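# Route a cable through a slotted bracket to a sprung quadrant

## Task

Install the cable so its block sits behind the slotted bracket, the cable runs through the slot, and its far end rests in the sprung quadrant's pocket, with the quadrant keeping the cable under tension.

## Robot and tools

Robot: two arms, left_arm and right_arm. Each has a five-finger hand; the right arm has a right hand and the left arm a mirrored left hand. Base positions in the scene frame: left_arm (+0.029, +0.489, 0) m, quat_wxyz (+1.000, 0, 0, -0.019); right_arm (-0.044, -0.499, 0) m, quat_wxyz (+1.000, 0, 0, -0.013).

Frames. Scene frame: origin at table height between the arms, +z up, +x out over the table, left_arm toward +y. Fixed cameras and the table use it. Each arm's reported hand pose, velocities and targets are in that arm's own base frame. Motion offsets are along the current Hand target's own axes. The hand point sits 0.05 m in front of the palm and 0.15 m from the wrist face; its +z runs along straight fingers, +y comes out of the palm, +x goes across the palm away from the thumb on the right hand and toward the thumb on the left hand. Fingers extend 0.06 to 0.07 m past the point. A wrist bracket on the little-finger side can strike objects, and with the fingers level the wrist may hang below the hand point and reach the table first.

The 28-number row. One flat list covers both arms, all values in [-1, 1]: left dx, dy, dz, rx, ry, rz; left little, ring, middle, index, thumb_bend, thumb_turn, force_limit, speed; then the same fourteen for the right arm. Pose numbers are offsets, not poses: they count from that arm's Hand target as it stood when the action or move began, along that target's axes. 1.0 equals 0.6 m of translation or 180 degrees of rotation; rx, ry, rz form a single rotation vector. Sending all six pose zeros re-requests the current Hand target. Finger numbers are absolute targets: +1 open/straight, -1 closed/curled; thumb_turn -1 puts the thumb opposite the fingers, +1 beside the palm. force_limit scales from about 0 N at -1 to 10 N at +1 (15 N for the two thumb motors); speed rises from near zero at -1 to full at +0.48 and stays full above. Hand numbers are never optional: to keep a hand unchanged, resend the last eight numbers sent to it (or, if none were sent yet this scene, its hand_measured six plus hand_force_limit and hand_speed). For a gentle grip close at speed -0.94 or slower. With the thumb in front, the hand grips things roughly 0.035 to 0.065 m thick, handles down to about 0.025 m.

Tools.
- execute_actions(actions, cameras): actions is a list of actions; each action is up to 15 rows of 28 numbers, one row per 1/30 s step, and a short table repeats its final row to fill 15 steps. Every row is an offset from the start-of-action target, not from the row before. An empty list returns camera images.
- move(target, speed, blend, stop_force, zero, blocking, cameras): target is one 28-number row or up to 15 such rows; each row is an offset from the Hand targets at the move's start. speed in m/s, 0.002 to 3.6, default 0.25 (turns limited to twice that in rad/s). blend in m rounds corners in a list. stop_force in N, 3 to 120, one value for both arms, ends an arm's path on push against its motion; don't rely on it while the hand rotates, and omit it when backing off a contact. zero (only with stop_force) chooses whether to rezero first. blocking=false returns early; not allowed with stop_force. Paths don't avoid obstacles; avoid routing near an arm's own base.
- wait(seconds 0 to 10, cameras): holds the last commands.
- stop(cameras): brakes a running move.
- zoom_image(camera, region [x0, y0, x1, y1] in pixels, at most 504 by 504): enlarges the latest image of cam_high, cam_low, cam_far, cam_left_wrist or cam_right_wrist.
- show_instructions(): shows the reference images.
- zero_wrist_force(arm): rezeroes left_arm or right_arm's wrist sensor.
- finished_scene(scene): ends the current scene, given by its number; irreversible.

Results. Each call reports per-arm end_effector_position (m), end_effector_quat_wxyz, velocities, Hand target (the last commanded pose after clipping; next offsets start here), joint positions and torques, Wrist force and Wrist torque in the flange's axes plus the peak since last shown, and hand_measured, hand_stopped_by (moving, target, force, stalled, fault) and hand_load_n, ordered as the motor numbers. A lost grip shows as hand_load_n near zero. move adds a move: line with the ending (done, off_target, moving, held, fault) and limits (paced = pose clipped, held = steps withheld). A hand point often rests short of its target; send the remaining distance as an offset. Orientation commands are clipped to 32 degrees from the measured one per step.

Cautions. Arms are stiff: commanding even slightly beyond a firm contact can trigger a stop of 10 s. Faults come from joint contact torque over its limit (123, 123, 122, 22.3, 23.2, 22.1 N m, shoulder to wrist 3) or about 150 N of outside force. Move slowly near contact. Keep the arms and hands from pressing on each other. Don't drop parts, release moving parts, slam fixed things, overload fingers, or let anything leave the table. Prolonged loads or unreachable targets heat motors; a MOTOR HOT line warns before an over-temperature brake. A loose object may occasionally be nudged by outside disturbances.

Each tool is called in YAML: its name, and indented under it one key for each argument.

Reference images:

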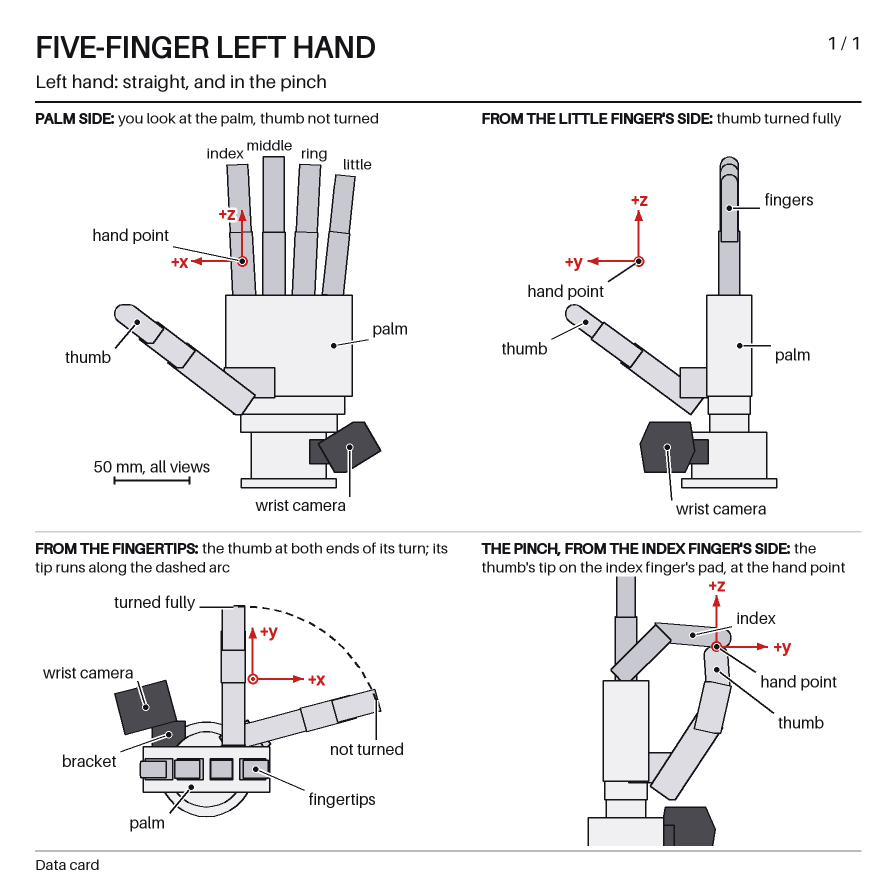

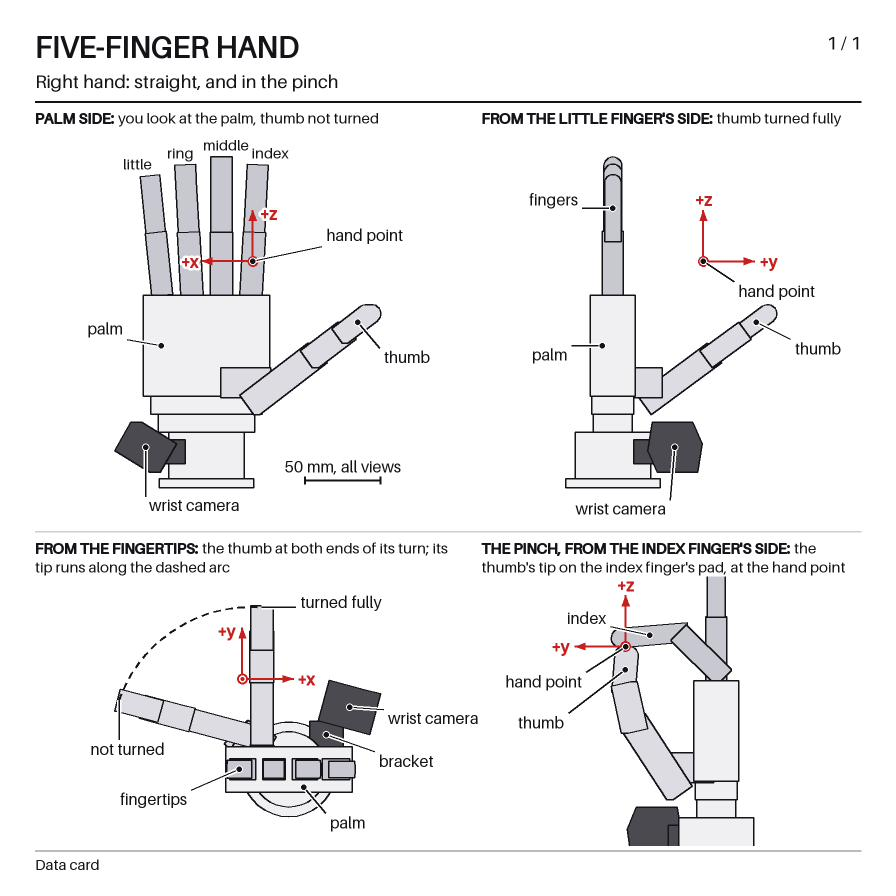

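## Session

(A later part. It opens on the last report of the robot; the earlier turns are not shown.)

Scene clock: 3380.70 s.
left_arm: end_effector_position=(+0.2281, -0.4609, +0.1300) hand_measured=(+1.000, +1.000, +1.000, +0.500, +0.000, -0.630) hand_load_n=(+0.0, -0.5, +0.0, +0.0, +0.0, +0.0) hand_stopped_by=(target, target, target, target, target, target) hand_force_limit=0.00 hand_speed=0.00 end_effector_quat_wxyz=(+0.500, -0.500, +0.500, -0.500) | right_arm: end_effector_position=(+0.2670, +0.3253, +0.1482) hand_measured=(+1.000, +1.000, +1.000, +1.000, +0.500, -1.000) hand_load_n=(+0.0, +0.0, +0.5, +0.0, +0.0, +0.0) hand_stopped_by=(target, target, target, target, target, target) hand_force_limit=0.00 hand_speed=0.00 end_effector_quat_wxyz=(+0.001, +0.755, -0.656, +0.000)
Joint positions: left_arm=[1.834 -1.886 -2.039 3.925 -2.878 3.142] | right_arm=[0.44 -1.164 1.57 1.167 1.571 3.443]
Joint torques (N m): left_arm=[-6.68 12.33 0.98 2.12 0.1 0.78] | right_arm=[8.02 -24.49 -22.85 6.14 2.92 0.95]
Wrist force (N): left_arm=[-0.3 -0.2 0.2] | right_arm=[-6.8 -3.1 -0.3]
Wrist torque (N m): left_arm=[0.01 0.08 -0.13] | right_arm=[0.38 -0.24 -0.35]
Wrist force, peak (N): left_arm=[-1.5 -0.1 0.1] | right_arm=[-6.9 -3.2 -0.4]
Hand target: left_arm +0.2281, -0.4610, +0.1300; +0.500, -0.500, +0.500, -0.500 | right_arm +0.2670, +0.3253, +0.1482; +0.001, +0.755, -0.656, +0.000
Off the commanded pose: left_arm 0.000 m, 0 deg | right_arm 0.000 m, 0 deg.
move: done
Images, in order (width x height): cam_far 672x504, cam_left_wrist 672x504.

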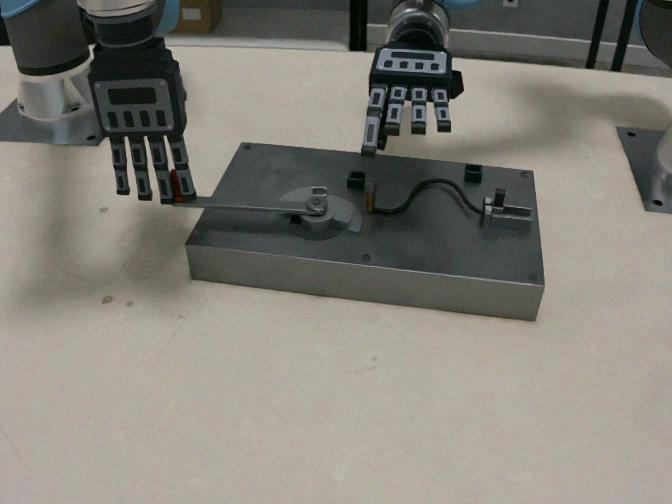

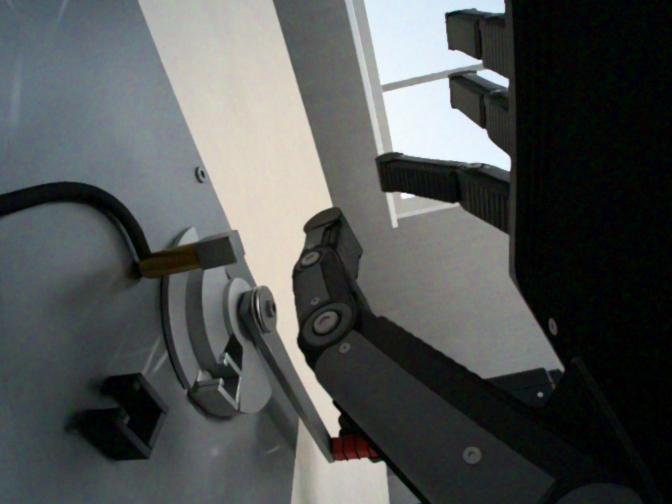

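move:
  target: [0.005,0.0417,0.0033,0,0,0,1,1,1,0.5,0,-0.63,0,0,0,0,0,0,0,0,1,1,1,1,0.5,-1,0,0]
  speed: 0.06
  stop_force: 4
  cameras: ["cam_far","cam_left_wrist"]

zoom_image:
  camera: "cam_far"
  region: [300, 120, 440, 230]

Scene clock: 3395.17 s.
left_arm: end_effector_position=(+0.2301, -0.4639, +0.1050) hand_measured=(+1.000, +1.000, +1.000, +0.500, +0.000, -0.630) hand_load_n=(+0.0, +0.0, +0.0, +0.0, +0.0, +0.0) hand_stopped_by=(target, target, target, target, target, target) hand_force_limit=0.00 hand_speed=0.00 end_effector_quat_wxyz=(+0.500, -0.500, +0.500, -0.500) | right_arm: end_effector_position=(+0.2670, +0.3253, +0.1482) hand_measured=(+1.000, +1.000, +1.000, +1.000, +0.500, -1.000) hand_load_n=(+0.0, +0.0, +0.5, +0.0, +0.0, +0.0) hand_stopped_by=(target, target, target, target, target, target) hand_force_limit=0.00 hand_speed=0.00 end_effector_quat_wxyz=(+0.001, +0.755, -0.656, +0.000)
Joint positions: left_arm=[1.837 -1.939 -2.05 3.99 -2.875 3.142] | right_arm=[0.44 -1.164 1.57 1.167 1.571 3.443]
Joint torques (N m): left_arm=[7.35 12.4 0.18 2.15 2.35 0.78] | right_arm=[7.52 -24.7 -23.44 5.9 3.2 0.74]
Wrist force (N): left_arm=[-0.5 -0.4 0.0] | right_arm=[-6.8 -3.1 -0.5]
Wrist torque (N m): left_arm=[0.01 0.11 -0.13] | right_arm=[0.37 -0.24 -0.35]
Wrist force, peak (N): left_arm=[-1.1 -0.5 0.0] | right_arm=[-7.0 -3.0 -0.4]
Hand target: left_arm +0.2301, -0.4639, +0.1050; +0.500, -0.500, +0.500, -0.500 | right_arm +0.2670, +0.3253, +0.1482; +0.001, +0.755, -0.656, +0.000
Off the commanded pose: left_arm 0.000 m, 0 deg | right_arm 0.000 m, 0 deg.
move: done
Images, in order (width x height): cam_far 672x504, cam_left_wrist 672x504.

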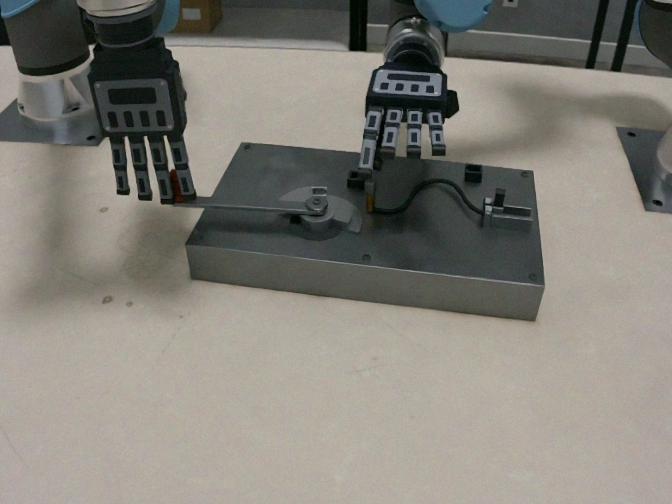

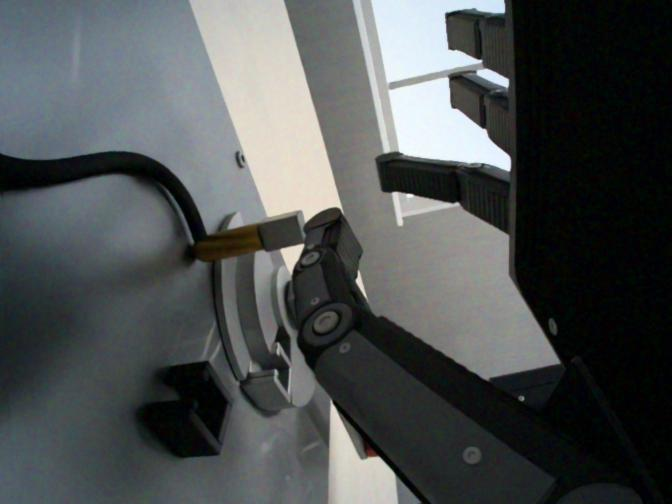

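Scaled by 3.600.

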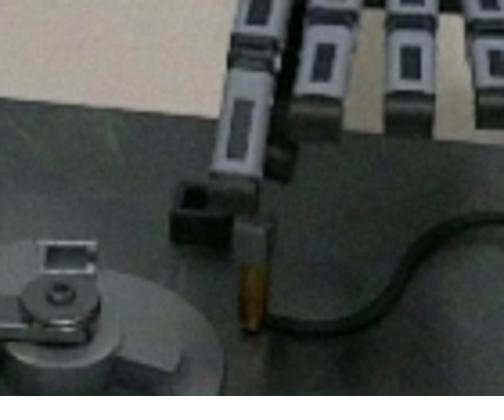

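move:
  target: [0.0018,0.0275,0.01,0,0,0,1,1,1,0.5,0,-0.63,0,0,0,0,0,0,0,0,1,1,1,1,0.5,-1,0,0]
  speed: 0.05
  stop_force: 4
  cameras: ["cam_far","cam_left_wrist"]

zoom_image:
  camera: "cam_far"
  region: [300, 120, 440, 230]

zoom_image:
  camera: "cam_left_wrist"
  region: [200, 130, 440, 310]

Scene clock: 3417.10 s.
left_arm: end_effector_position=(+0.2361, -0.4650, +0.0885) hand_measured=(+1.000, +1.000, +1.000, +0.500, +0.000, -0.630) hand_load_n=(+0.0, +0.0, +0.0, +0.0, +0.0, +0.0) hand_stopped_by=(target, target, target, target, target, target) hand_force_limit=0.00 hand_speed=0.00 end_effector_quat_wxyz=(+0.500, -0.500, +0.500, -0.500) | right_arm: end_effector_position=(+0.2670, +0.3253, +0.1482) hand_measured=(+1.000, +1.000, +1.000, +1.000, +0.500, -1.000) hand_load_n=(+0.0, +0.0, +0.0, +0.0, +0.0, +0.0) hand_stopped_by=(target, target, target, target, target, target) hand_force_limit=0.00 hand_speed=0.00 end_effector_quat_wxyz=(+0.001, +0.755, -0.656, +0.000)
Joint positions: left_arm=[1.85 -1.974 -2.058 4.033 -2.862 3.142] | right_arm=[0.44 -1.164 1.57 1.167 1.571 3.443]
Joint torques (N m): left_arm=[7.21 13.73 -0.42 2.26 2.42 0.81] | right_arm=[8.9 -25.12 -23.95 6.13 3.12 0.85]
Wrist force (N): left_arm=[-0.6 -0.4 0.5] | right_arm=[-6.6 -3.1 -0.4]
Wrist torque (N m): left_arm=[-0.04 0.15 -0.13] | right_arm=[0.38 -0.26 -0.34]
Wrist force, peak (N): left_arm=[-1.0 -0.5 -0.3] | right_arm=[-7.0 -3.3 -0.6]
Hand target: left_arm +0.2361, -0.4650, +0.0885; +0.500, -0.500, +0.500, -0.500 | right_arm +0.2670, +0.3253, +0.1482; +0.001, +0.755, -0.656, +0.000
Off the commanded pose: left_arm 0.000 m, 0 deg | right_arm 0.000 m, 0 deg.
move: done
Images, in order (width x height): cam_far 672x504, cam_left_wrist 672x504.

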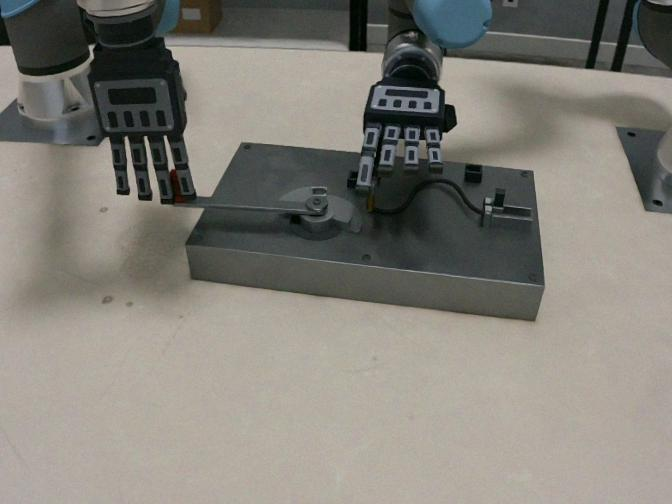

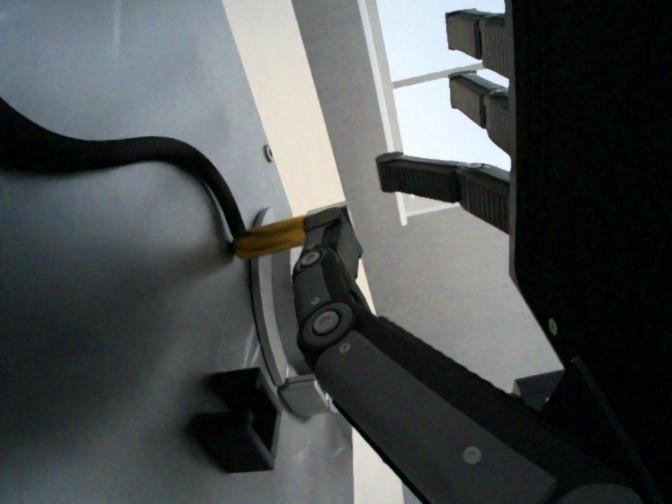

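Scaled by 3.600.

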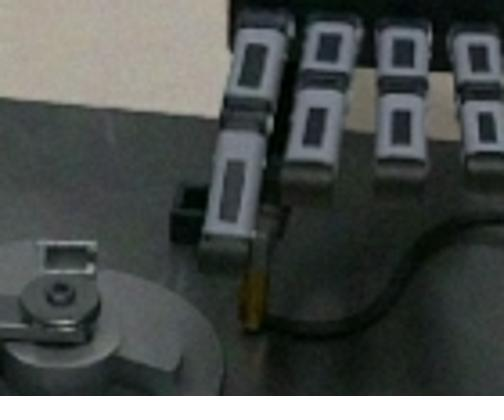

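Scaled by 2.100 from the camera's 672x504 image, which has a finer 960x720 frame.

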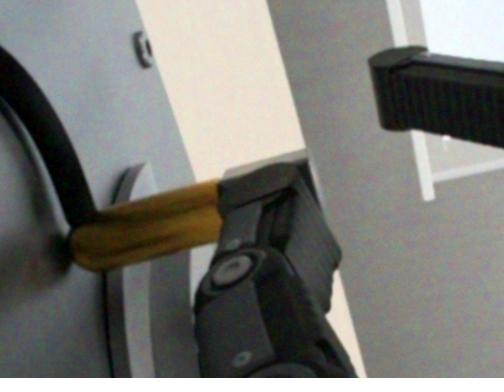

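move:
  target: [-0.0015,0,0.0165,0,0,0,1,1,1,0.5,0,-0.63,0,0,0,0,0,0,0,0,1,1,1,1,0.5,-1,0,0]
  speed: 0.03
  stop_force: 3
  cameras: ["cam_left_wrist"]

move:
  target: [0,0,0,0,0,0,1,1,1,-0.5,0,-0.63,0.3,-0.85,0,0,0,0,0,0,1,1,1,1,0.5,-1,0,0]
  cameras: ["cam_far","cam_left_wrist"]

zoom_image:
  camera: "cam_far"
  region: [300, 120, 440, 230]

zoom_image:
  camera: "cam_left_wrist"
  region: [200, 130, 440, 310]

Scene clock: 3430.40 s.
left_arm: end_effector_position=(+0.2460, -0.4641, +0.0885) hand_measured=(+1.000, +1.000, +1.000, +0.500, +0.000, -0.630) hand_load_n=(+0.0, +0.0, -0.5, +0.0, +0.0, +0.0) hand_stopped_by=(target, target, target, target, target, target) hand_force_limit=0.00 hand_speed=0.00 end_effector_quat_wxyz=(+0.500, -0.500, +0.500, -0.500) | right_arm: end_effector_position=(+0.2670, +0.3253, +0.1482) hand_measured=(+1.000, +1.000, +1.000, +1.000, +0.500, -1.000) hand_load_n=(+0.0, +0.0, +0.5, +0.0, +0.0, +0.0) hand_stopped_by=(target, target, target, target, target, target) hand_force_limit=0.00 hand_speed=0.00 end_effector_quat_wxyz=(+0.001, +0.755, -0.656, +0.000)
Joint positions: left_arm=[1.874 -1.972 -2.062 4.034 -2.838 3.142] | right_arm=[0.44 -1.164 1.57 1.167 1.571 3.443]
Joint torques (N m): left_arm=[8.12 48.36 -0.09 2.25 2.35 -0.18] | right_arm=[6.98 -24.42 -23.36 6.18 3.06 0.48]
Wrist force (N): left_arm=[-0.6 -0.2 0.4] | right_arm=[-6.8 -3.1 -0.5]
Wrist torque (N m): left_arm=[0.00 0.14 -0.15] | right_arm=[0.38 -0.23 -0.35]
Wrist force, peak (N): left_arm=[-0.7 -0.8 0.4] | right_arm=[-7.0 -3.2 -0.7]
Hand target: left_arm +0.2460, -0.4641, +0.0885; +0.500, -0.500, +0.500, -0.500 | right_arm +0.2670, +0.3253, +0.1482; +0.001, +0.755, -0.656, +0.000
Off the commanded pose: left_arm 0.000 m, 0 deg | right_arm 0.000 m, 0 deg.
move: done
Images, in order (width x height): cam_left_wrist 672x504.

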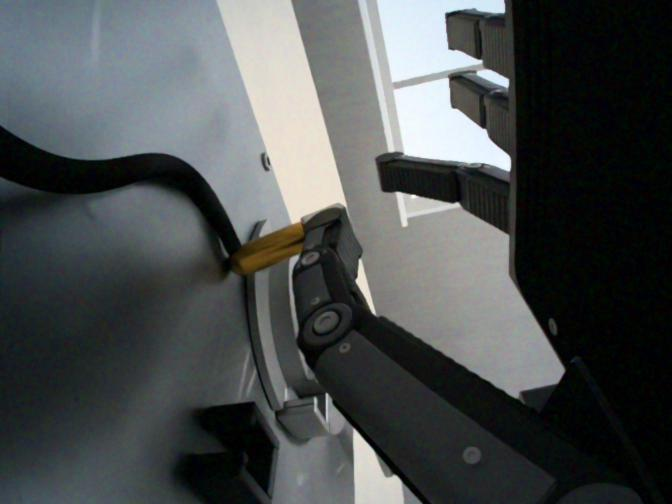

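Scene clock: 3432.00 s.
left_arm: end_effector_position=(+0.2460, -0.4641, +0.0885) hand_measured=(+1.000, +1.000, +1.000, -0.052, +0.000, -0.630) hand_load_n=(+0.0, +0.0, +0.0, +10.0, +2.5, +1.0) hand_stopped_by=(target, target, target, force, target, target) hand_force_limit=0.30 hand_speed=-0.85 end_effector_quat_wxyz=(+0.500, -0.500, +0.500, -0.500) | right_arm: end_effector_position=(+0.2670, +0.3253, +0.1482) hand_measured=(+1.000, +1.000, +1.000, +1.000, +0.500, -1.000) hand_load_n=(+0.0, +0.0, +0.5, +0.0, +0.0, +0.0) hand_stopped_by=(target, target, target, target, target, target) hand_force_limit=0.00 hand_speed=0.00 end_effector_quat_wxyz=(+0.001, +0.755, -0.656, +0.000)
Joint positions: left_arm=[1.874 -1.972 -2.062 4.034 -2.838 3.142] | right_arm=[0.44 -1.164 1.57 1.167 1.571 3.443]
Joint torques (N m): left_arm=[6.96 43.32 -0.08 0.78 2.3 -1.13] | right_arm=[8.57 -24.06 -23.7 6.01 3.12 0.65]
Wrist force (N): left_arm=[-0.6 -6.2 1.2] | right_arm=[-6.8 -3.1 -0.3]
Wrist torque (N m): left_arm=[-0.18 0.12 -0.10] | right_arm=[0.37 -0.24 -0.35]
Wrist force, peak (N): left_arm=[-0.6 -7.2 1.4] | right_arm=[-7.0 -3.2 -0.4]
Hand target: left_arm +0.2460, -0.4641, +0.0885; +0.500, -0.500, +0.500, -0.500 | right_arm +0.2670, +0.3253, +0.1482; +0.001, +0.755, -0.656, +0.000
Off the commanded pose: left_arm 0.000 m, 0 deg | right_arm 0.000 m, 0 deg.
move: done
Images, in order (width x height): cam_far 672x504, cam_left_wrist 672x504.

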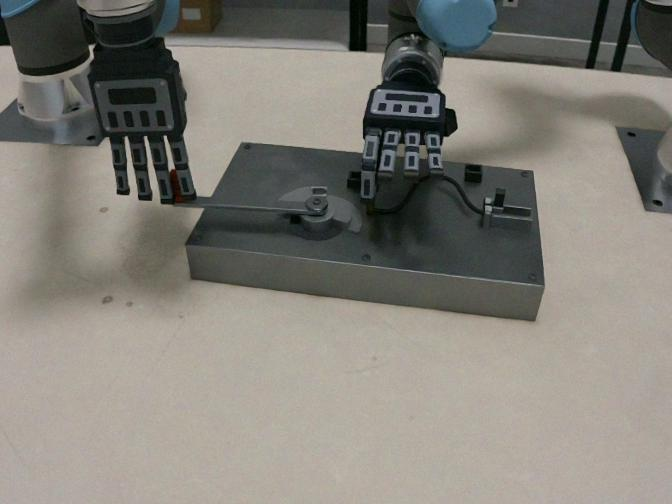

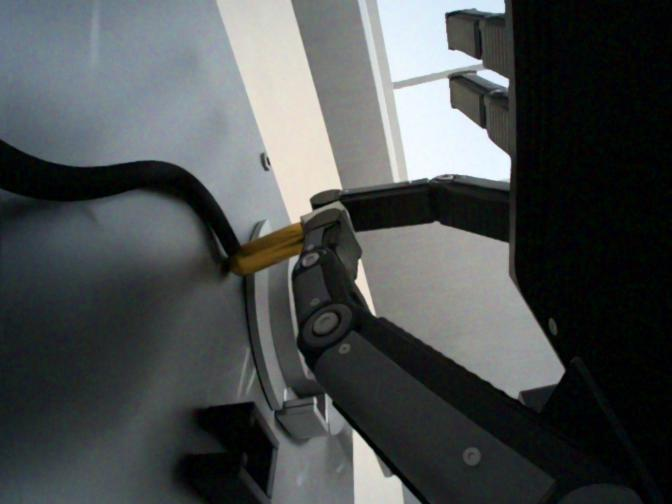

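Scaled by 3.600.

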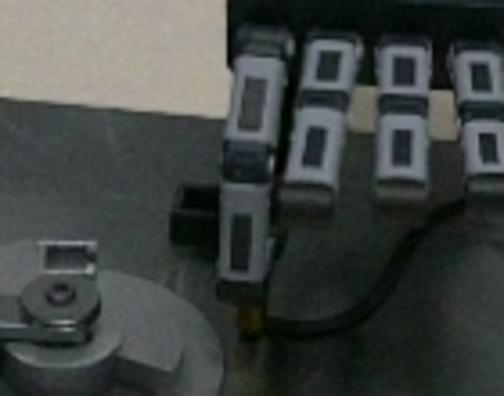

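Scaled by 2.100 from the camera's 672x504 image, which has a finer 960x720 frame.

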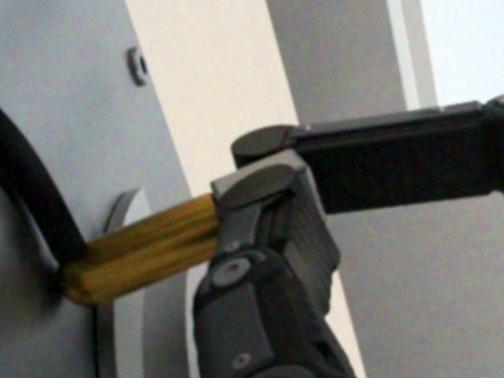

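move:
  target: [0,-0.03,0,0,0,0,1,1,1,-0.5,0,-0.63,0.3,-0.85,0,0,0,0,0,0,1,1,1,1,0.5,-1,0,0]
  speed: 0.02
  cameras: ["cam_far","cam_left_wrist"]

zoom_image:
  camera: "cam_far"
  region: [300, 120, 440, 230]

zoom_image:
  camera: "cam_left_wrist"
  region: [200, 130, 440, 310]

Scene clock: 3438.87 s.
left_arm: end_effector_position=(+0.2460, -0.4641, +0.1064) hand_measured=(+1.000, +1.000, +1.000, -0.052, +0.000, -0.630) hand_load_n=(+0.0, +0.0, +0.0, +1.5, +1.5, +0.0) hand_stopped_by=(target, target, target, force, target, target) hand_force_limit=0.30 hand_speed=-0.85 end_effector_quat_wxyz=(+0.500, -0.500, +0.500, -0.500) | right_arm: end_effector_position=(+0.2670, +0.3253, +0.1482) hand_measured=(+1.000, +1.000, +1.000, +1.000, +0.500, -1.000) hand_load_n=(+0.0, +0.0, +0.0, +0.0, +0.0, +0.5) hand_stopped_by=(target, target, target, target, target, target) hand_force_limit=0.00 hand_speed=0.00 end_effector_quat_wxyz=(+0.001, +0.755, -0.656, +0.000)
Joint positions: left_arm=[1.874 -1.936 -2.05 3.986 -2.838 3.142] | right_arm=[0.44 -1.164 1.57 1.167 1.571 3.443]
Joint torques (N m): left_arm=[-6.96 48.74 25.97 -1.58 1.05 -1.14] | right_arm=[7.6 -25.3 -22.09 6.05 3.09 0.68]
Wrist force (N): left_arm=[-0.6 0.2 -0.1] | right_arm=[-6.7 -3.2 -0.6]
Wrist torque (N m): left_arm=[0.04 0.11 -0.15] | right_arm=[0.36 -0.25 -0.35]
Wrist force, peak (N): left_arm=[-0.6 -7.1 0.8] | right_arm=[-7.0 -2.9 -0.7]
Hand target: left_arm +0.2460, -0.4641, +0.1065; +0.500, -0.500, +0.500, -0.500 | right_arm +0.2670, +0.3253, +0.1482; +0.001, +0.755, -0.656, +0.000
Off the commanded pose: left_arm 0.000 m, 0 deg | right_arm 0.000 m, 0 deg.
move: done
Images, in order (width x height): cam_far 672x504, cam_left_wrist 672x504.

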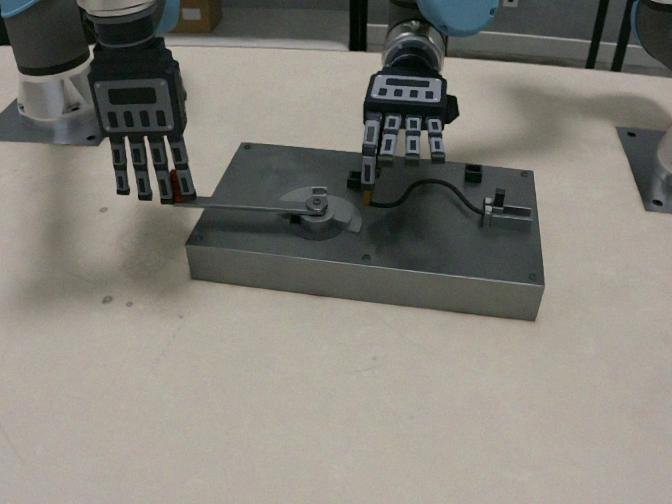

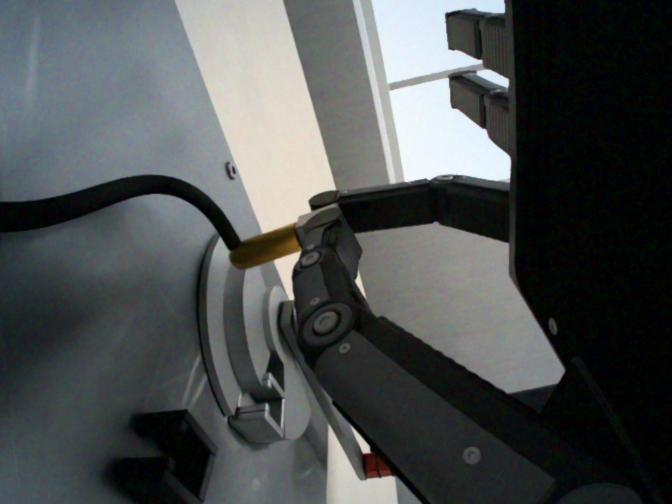

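Scaled by 3.600.

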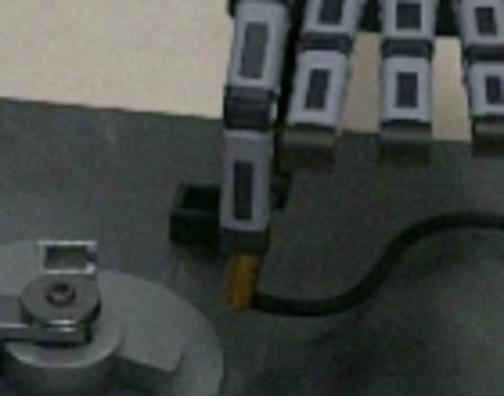

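Scaled by 2.100 from the camera's 672x504 image, which has a finer 960x720 frame.

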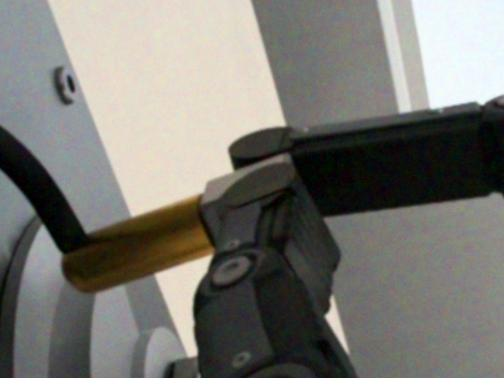

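move:
  target: [0,0,0,0,0,0,1,1,1,-0.6,0,-0.63,0.3,-0.9,0,0,0,0,0,0,1,1,1,1,0.5,-1,0,0]
  cameras: ["cam_far","cam_left_wrist"]

zoom_image:
  camera: "cam_far"
  region: [300, 120, 440, 230]

zoom_image:
  camera: "cam_left_wrist"
  region: [200, 130, 440, 310]

Scene clock: 3445.00 s.
left_arm: end_effector_position=(+0.2460, -0.4641, +0.1065) hand_measured=(+1.000, +1.000, +1.000, -0.070, +0.000, -0.630) hand_load_n=(+0.0, +0.0, +0.0, +6.5, +4.0, +0.0) hand_stopped_by=(target, target, target, force, target, target) hand_force_limit=0.30 hand_speed=-0.90 end_effector_quat_wxyz=(+0.500, -0.500, +0.500, -0.500) | right_arm: end_effector_position=(+0.2670, +0.3253, +0.1482) hand_measured=(+1.000, +1.000, +1.000, +1.000, +0.500, -1.000) hand_load_n=(+0.0, +0.0, +0.0, +0.0, +0.0, +0.0) hand_stopped_by=(target, target, target, target, target, target) hand_force_limit=0.00 hand_speed=0.00 end_effector_quat_wxyz=(+0.001, +0.755, -0.656, +0.000)
Joint positions: left_arm=[1.874 -1.936 -2.05 3.986 -2.838 3.142] | right_arm=[0.44 -1.164 1.57 1.167 1.571 3.443]
Joint torques (N m): left_arm=[-7.59 48.01 25.43 -1.79 -0.99 -1.15] | right_arm=[7.65 -24.79 -22.05 6.1 3.22 0.44]
Wrist force (N): left_arm=[-0.7 -0.1 0.4] | right_arm=[-6.6 -3.0 -0.5]
Wrist torque (N m): left_arm=[-0.04 0.13 -0.15] | right_arm=[0.39 -0.26 -0.33]
Wrist force, peak (N): left_arm=[-0.9 0.2 0.6] | right_arm=[-7.0 -3.1 -0.7]
Hand target: left_arm +0.2460, -0.4641, +0.1065; +0.500, -0.500, +0.500, -0.500 | right_arm +0.2670, +0.3253, +0.1482; +0.001, +0.755, -0.656, +0.000
Off the commanded pose: left_arm 0.000 m, 0 deg | right_arm 0.000 m, 0 deg.
move: done
Images, in order (width x height): cam_far 672x504, cam_left_wrist 672x504.

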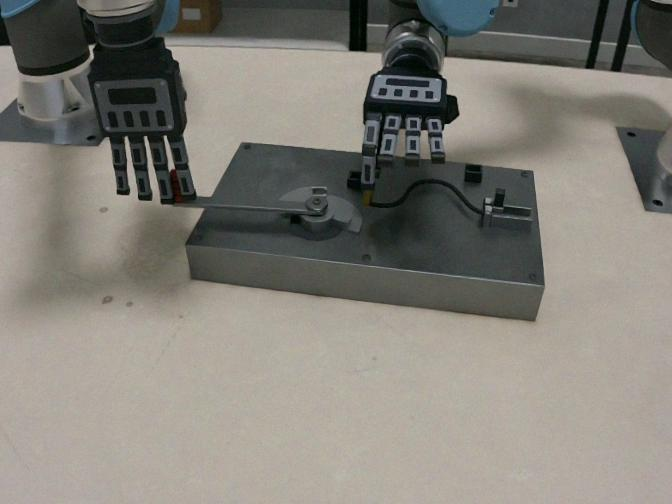

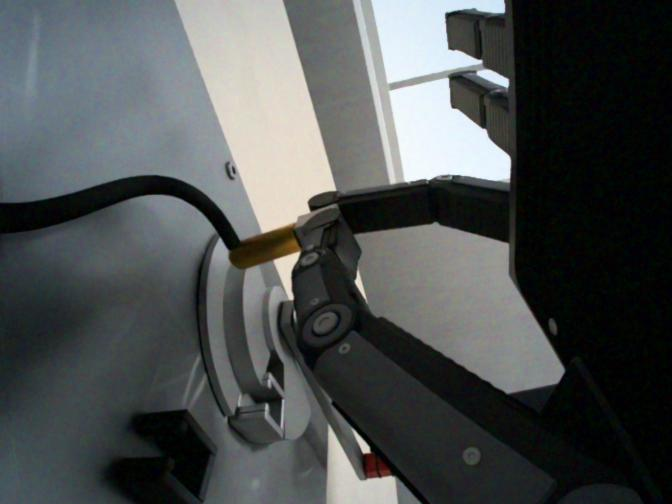

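Scaled by 3.600.

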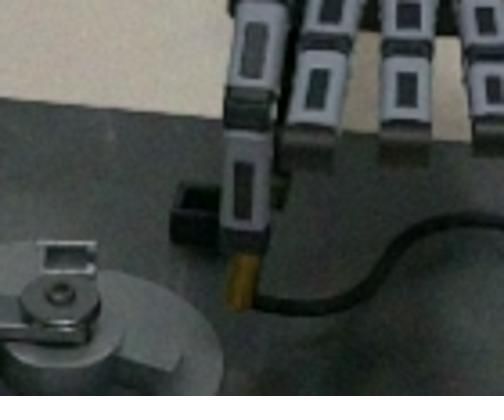

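Scaled by 2.100 from the camera's 672x504 image, which has a finer 960x720 frame.

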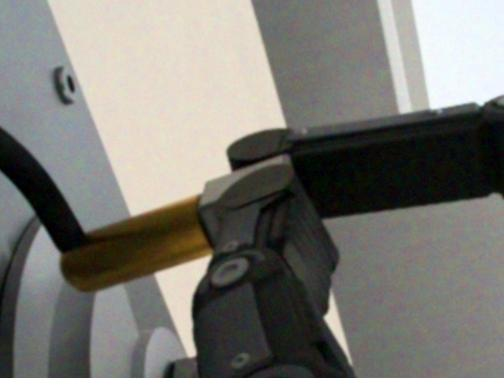

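move:
  target:
    - [0,-0.0133,0,0,0,0,1,1,1,-0.6,0,-0.63,0.3,-0.9,0,0,0,0,0,0,1,1,1,1,0.5,-1,0,0]
    - [0.0598,-0.0133,-0.0333,0,0,0,1,1,1,-0.6,0,-0.63,0.3,-0.9,0,0,0,0,0,0,1,1,1,1,0.5,-1,0,0]
  speed: 0.03
  cameras: ["cam_far","cam_left_wrist"]

zoom_image:
  camera: "cam_far"
  region: [280, 120, 420, 230]

zoom_image:
  camera: "cam_left_wrist"
  region: [150, 130, 390, 310]

Scene clock: 3475.33 s.
left_arm: end_effector_position=(+0.2260, -0.5000, +0.1144) hand_measured=(+1.000, +1.000, +1.000, -0.070, +0.000, -0.630) hand_load_n=(+0.0, +0.0, +0.0, +6.5, +4.0, -0.5) hand_stopped_by=(target, target, target, force, target, target) hand_force_limit=0.30 hand_speed=-0.90 end_effector_quat_wxyz=(+0.500, -0.500, +0.500, -0.500) | right_arm: end_effector_position=(+0.2670, +0.3253, +0.1482) hand_measured=(+1.000, +1.000, +1.000, +1.000, +0.500, -1.000) hand_load_n=(+0.0, -0.5, +0.5, +0.0, +0.0, +0.0) hand_stopped_by=(target, target, target, target, target, target) hand_force_limit=0.00 hand_speed=0.00 end_effector_quat_wxyz=(+0.001, +0.755, -0.656, +0.000)
Joint positions: left_arm=[1.807 -1.988 -1.936 3.925 -2.905 3.142] | right_arm=[0.44 -1.164 1.57 1.167 1.571 3.443]
Joint torques (N m): left_arm=[-11.55 15.49 26.43 -1.74 -2.75 -1.22] | right_arm=[6.99 -24.52 -23.04 6.36 3.18 0.42]
Wrist force (N): left_arm=[-1.0 -0.1 0.6] | right_arm=[-6.8 -3.1 -0.6]
Wrist torque (N m): left_arm=[-0.03 0.18 -0.11] | right_arm=[0.38 -0.23 -0.35]
Wrist force, peak (N): left_arm=[-1.2 0.4 0.8] | right_arm=[-6.9 -3.3 -0.7]
Hand target: left_arm +0.2260, -0.5000, +0.1144; +0.500, -0.500, +0.500, -0.500 | right_arm +0.2670, +0.3253, +0.1482; +0.001, +0.755, -0.656, +0.000
Off the commanded pose: left_arm 0.000 m, 0 deg | right_arm 0.000 m, 0 deg.
move: done
Images, in order (width x height): cam_far 672x504, cam_left_wrist 672x504.

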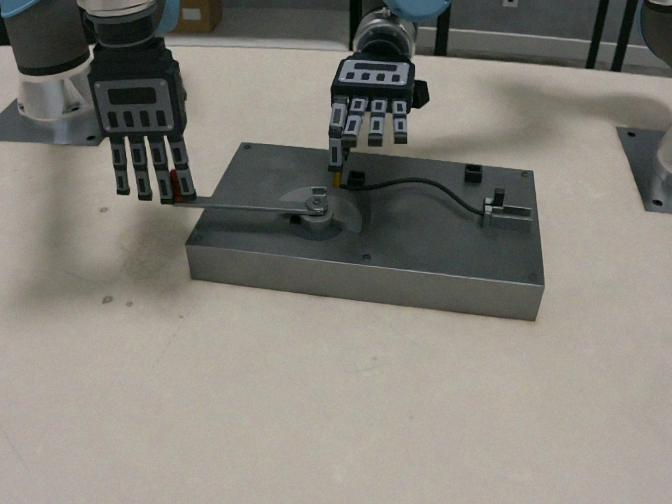

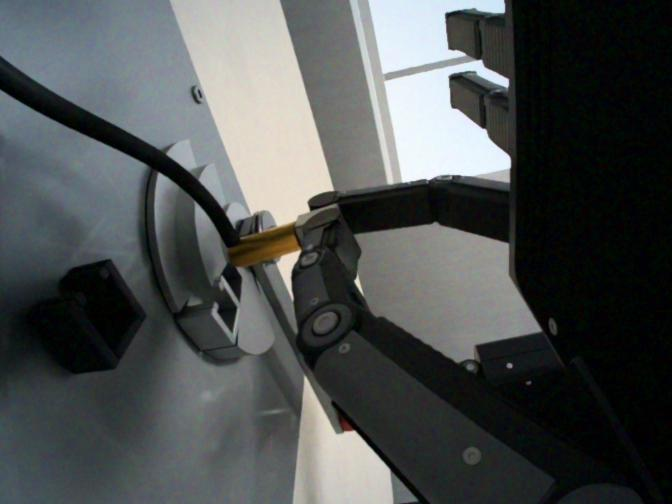

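Scaled by 3.600.

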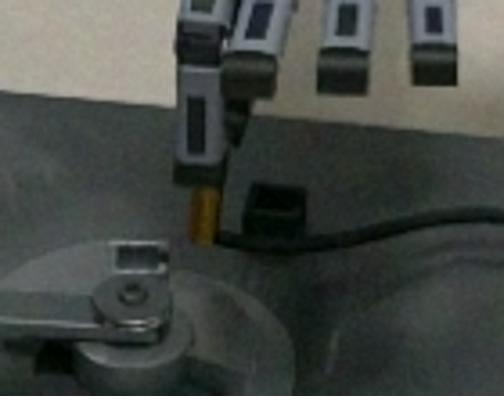

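Scaled by 2.100 from the camera's 672x504 image, which has a finer 960x720 frame.

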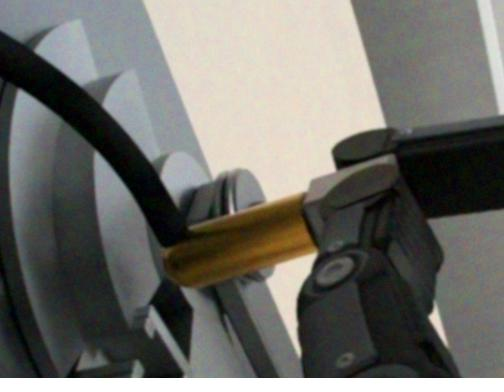

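move:
  target: [0.0308,0,0,0,0,0,1,1,1,-0.6,0,-0.63,0.3,-0.9,0,0,0,0,0,0,1,1,1,1,0.5,-1,0,0]
  speed: 0.03
  cameras: ["cam_far","cam_left_wrist"]

zoom_image:
  camera: "cam_far"
  region: [280, 130, 380, 230]

zoom_image:
  camera: "cam_left_wrist"
  region: [150, 160, 330, 320]

Scene clock: 3486.63 s.
left_arm: end_effector_position=(+0.2260, -0.5185, +0.1144) hand_measured=(+1.000, +1.000, +1.000, -0.070, +0.000, -0.630) hand_load_n=(+0.0, +0.0, +0.0, +6.5, +4.0, -1.0) hand_stopped_by=(target, target, target, force, target, target) hand_force_limit=0.30 hand_speed=-0.90 end_effector_quat_wxyz=(+0.500, -0.500, +0.500, -0.500) | right_arm: end_effector_position=(+0.2670, +0.3253, +0.1482) hand_measured=(+1.000, +1.000, +1.000, +1.000, +0.500, -1.000) hand_load_n=(+0.0, -0.5, +0.5, +0.0, +0.0, +0.0) hand_stopped_by=(target, target, target, target, target, target) hand_force_limit=0.00 hand_speed=0.00 end_effector_quat_wxyz=(+0.001, +0.755, -0.656, +0.000)
Joint positions: left_arm=[1.798 -2.023 -1.88 3.903 -2.914 3.142] | right_arm=[0.44 -1.164 1.57 1.167 1.571 3.443]
Joint torques (N m): left_arm=[-10.75 16.19 25.93 -1.87 -2.64 -1.16] | right_arm=[6.56 -25.02 -21.08 6.07 3.11 0.11]
Wrist force (N): left_arm=[-0.6 0.1 0.2] | right_arm=[-6.5 -3.0 -0.5]
Wrist torque (N m): left_arm=[0.02 0.06 -0.06] | right_arm=[0.39 -0.28 -0.33]
Wrist force, peak (N): left_arm=[-1.5 0.1 0.3] | right_arm=[-7.0 -3.1 -0.4]
Hand target: left_arm +0.2260, -0.5185, +0.1144; +0.500, -0.500, +0.500, -0.500 | right_arm +0.2670, +0.3253, +0.1482; +0.001, +0.755, -0.656, +0.000
Off the commanded pose: left_arm 0.000 m, 0 deg | right_arm 0.000 m, 0 deg.
move: done
Images, in order (width x height): cam_far 672x504, cam_left_wrist 672x504.

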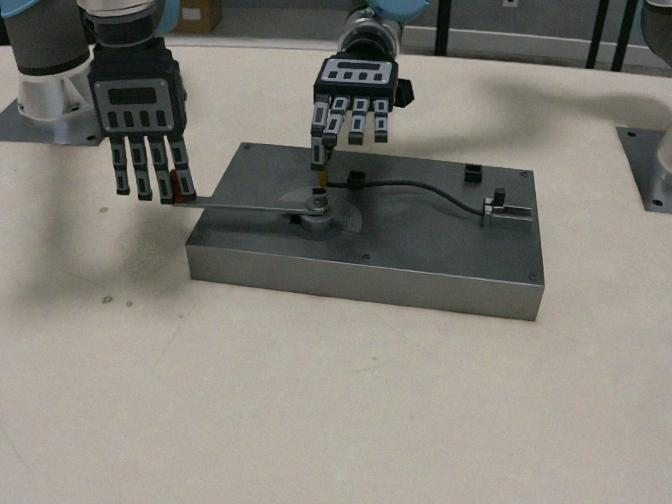

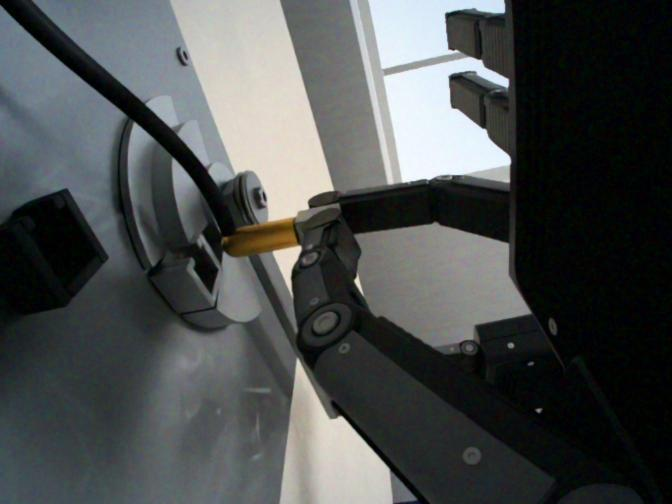

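Scaled by 5.040.

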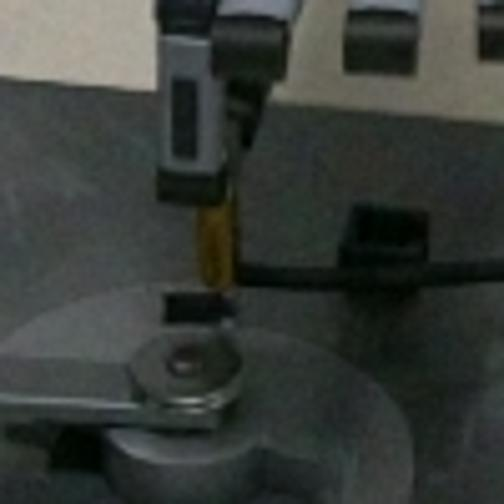

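Scaled by 2.800 from the camera's 672x504 image, which has a finer 960x720 frame.

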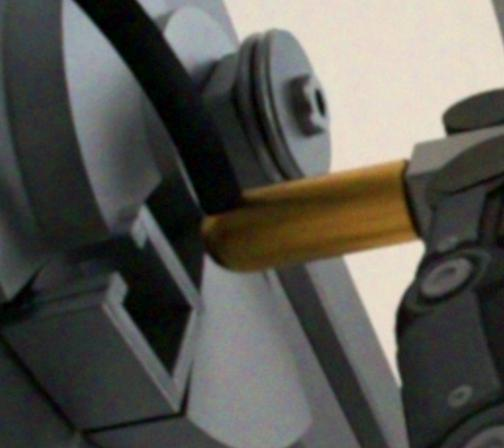

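move:
  target: [0,0,0,0,0,0,1,1,1,-0.6,0,-0.63,0.3,-0.9,-0.0095,0.02154,0,0,0,0.02778,1,1,1,1,0.5,-1,0,0]
  speed: 0.03

Scene clock: 3526.13 s.
left_arm: end_effector_position=(+0.2260, -0.5185, +0.1144) hand_measured=(+1.000, +1.000, +1.000, -0.070, +0.000, -0.630) hand_load_n=(+0.0, +0.0, +0.0, +6.5, +4.0, -1.5) hand_stopped_by=(target, target, target, force, target, target) hand_force_limit=0.30 hand_speed=-0.90 end_effector_quat_wxyz=(+0.500, -0.500, +0.500, -0.500) | right_arm: end_effector_position=(+0.2534, +0.3291, +0.1482) hand_measured=(+1.000, +1.000, +1.000, +1.000, +0.500, -1.000) hand_load_n=(+0.0, +0.0, +0.0, +0.0, +0.0, +0.0) hand_stopped_by=(target, target, target, target, target, target) hand_force_limit=0.00 hand_speed=0.00 end_effector_quat_wxyz=(+0.001, +0.725, -0.689, +0.000)
Joint positions: left_arm=[1.798 -2.023 -1.88 3.903 -2.914 3.142] | right_arm=[0.453 -1.193 1.611 1.154 1.571 3.542]
Joint torques (N m): left_arm=[-10.45 17.16 27.55 -1.72 -2.65 -1.05] | right_arm=[6.93 -47.61 -5.34 3.56 2.75 1.41]
Wrist force (N): left_arm=[-1.2 0.4 0.4] | right_arm=[-17.0 -3.8 2.2]
Wrist torque (N m): left_arm=[0.05 0.15 -0.11] | right_arm=[0.28 -0.74 -0.89]
Wrist force, peak (N): left_arm=[-1.7 0.0 0.2] | right_arm=[-17.2 -4.1 1.9]
Hand target: left_arm +0.2260, -0.5185, +0.1144; +0.500, -0.500, +0.500, -0.500 | right_arm +0.2534, +0.3291, +0.1482; +0.001, +0.725, -0.689, +0.000
Off the commanded pose: left_arm 0.000 m, 0 deg | right_arm 0.000 m, 0 deg.
move: done

move:
  target:
    - [0,0,0,0,0,0,1,1,1,-0.6,0,-0.63,0.3,-0.9,-0.002,0,0,0,0,0,1,1,1,1,0.5,-1,0,0]
    - [0,0,0,0,0,0,1,1,1,-0.6,0,-0.63,0.3,-0.9,-0.0133,0.02154,0,0,0,0.02778,1,1,1,1,0.5,-1,0,0]
  speed: 0.03
  cameras: ["cam_far","cam_left_wrist"]

zoom_image:
  camera: "cam_far"
  region: [280, 130, 380, 230]

zoom_image:
  camera: "cam_left_wrist"
  region: [150, 160, 330, 320]

Scene clock: 3536.83 s.
left_arm: end_effector_position=(+0.2260, -0.5185, +0.1144) hand_measured=(+1.000, +1.000, +1.000, -0.070, +0.000, -0.630) hand_load_n=(+0.0, +0.0, +0.0, +6.5, +4.0, -1.0) hand_stopped_by=(target, target, target, force, target, target) hand_force_limit=0.30 hand_speed=-0.90 end_effector_quat_wxyz=(+0.500, -0.500, +0.500, -0.500) | right_arm: end_effector_position=(+0.2401, +0.3364, +0.1482) hand_measured=(+1.000, +1.000, +1.000, +1.000, +0.500, -1.000) hand_load_n=(+0.0, +0.0, +0.5, +0.5, +0.0, +0.0) hand_stopped_by=(target, target, target, target, target, target) hand_force_limit=0.00 hand_speed=0.00 end_effector_quat_wxyz=(+0.001, +0.694, -0.720, +0.000)
Joint positions: left_arm=[1.798 -2.023 -1.88 3.903 -2.914 3.142] | right_arm=[0.475 -1.215 1.643 1.144 1.571 3.652]
Joint torques (N m): left_arm=[-8.52 16.94 26.98 -1.64 -2.53 -1.19] | right_arm=[12.48 -46.2 -7.82 2.04 0.26 1.44]
Wrist force (N): left_arm=[-1.3 0.2 0.1] | right_arm=[-5.4 -2.5 0.2]
Wrist torque (N m): left_arm=[0.06 0.15 -0.11] | right_arm=[0.41 0.31 -0.26]
Wrist force, peak (N): left_arm=[-1.6 0.2 0.0] | right_arm=[-17.3 -4.0 2.0]
Hand target: left_arm +0.2260, -0.5185, +0.1144; +0.500, -0.500, +0.500, -0.500 | right_arm +0.2401, +0.3364, +0.1482; +0.001, +0.694, -0.720, +0.000
Off the commanded pose: left_arm 0.000 m, 0 deg | right_arm 0.000 m, 0 deg.
move: done
Images, in order (width x height): cam_far 672x504, cam_left_wrist 672x504.

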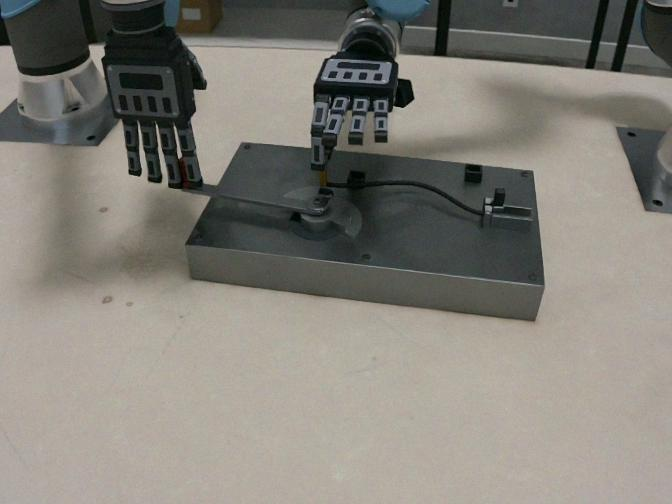

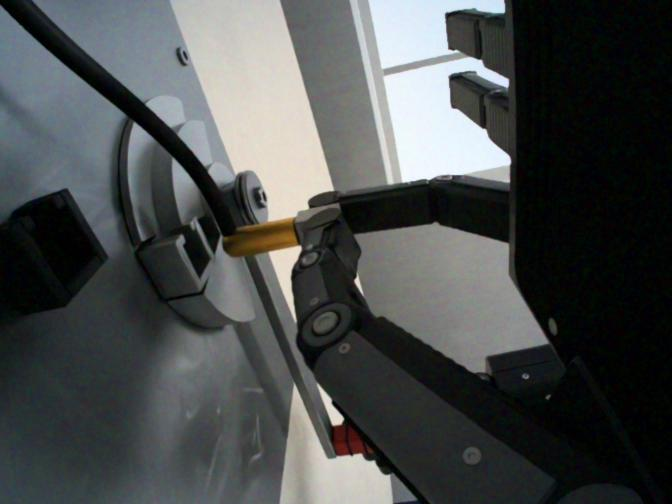

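Scaled by 5.040.

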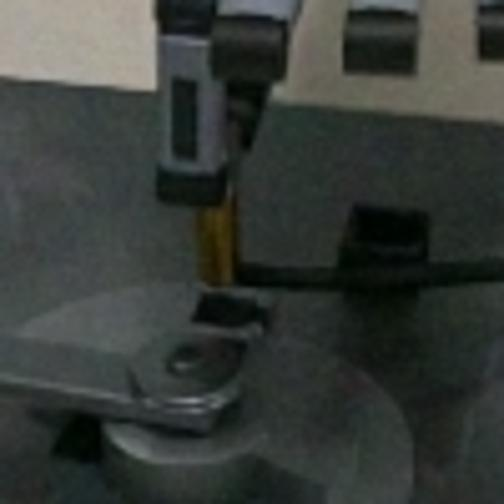

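Scaled by 2.800 from the camera's 672x504 image, which has a finer 960x720 frame.

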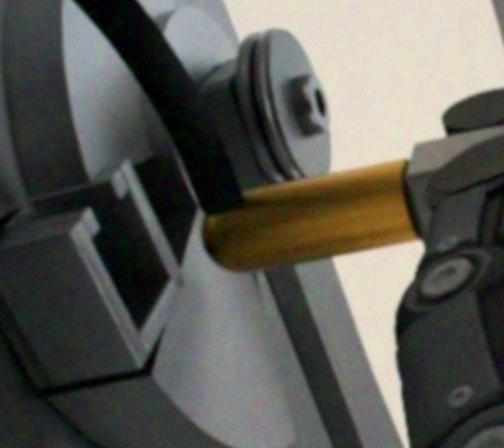

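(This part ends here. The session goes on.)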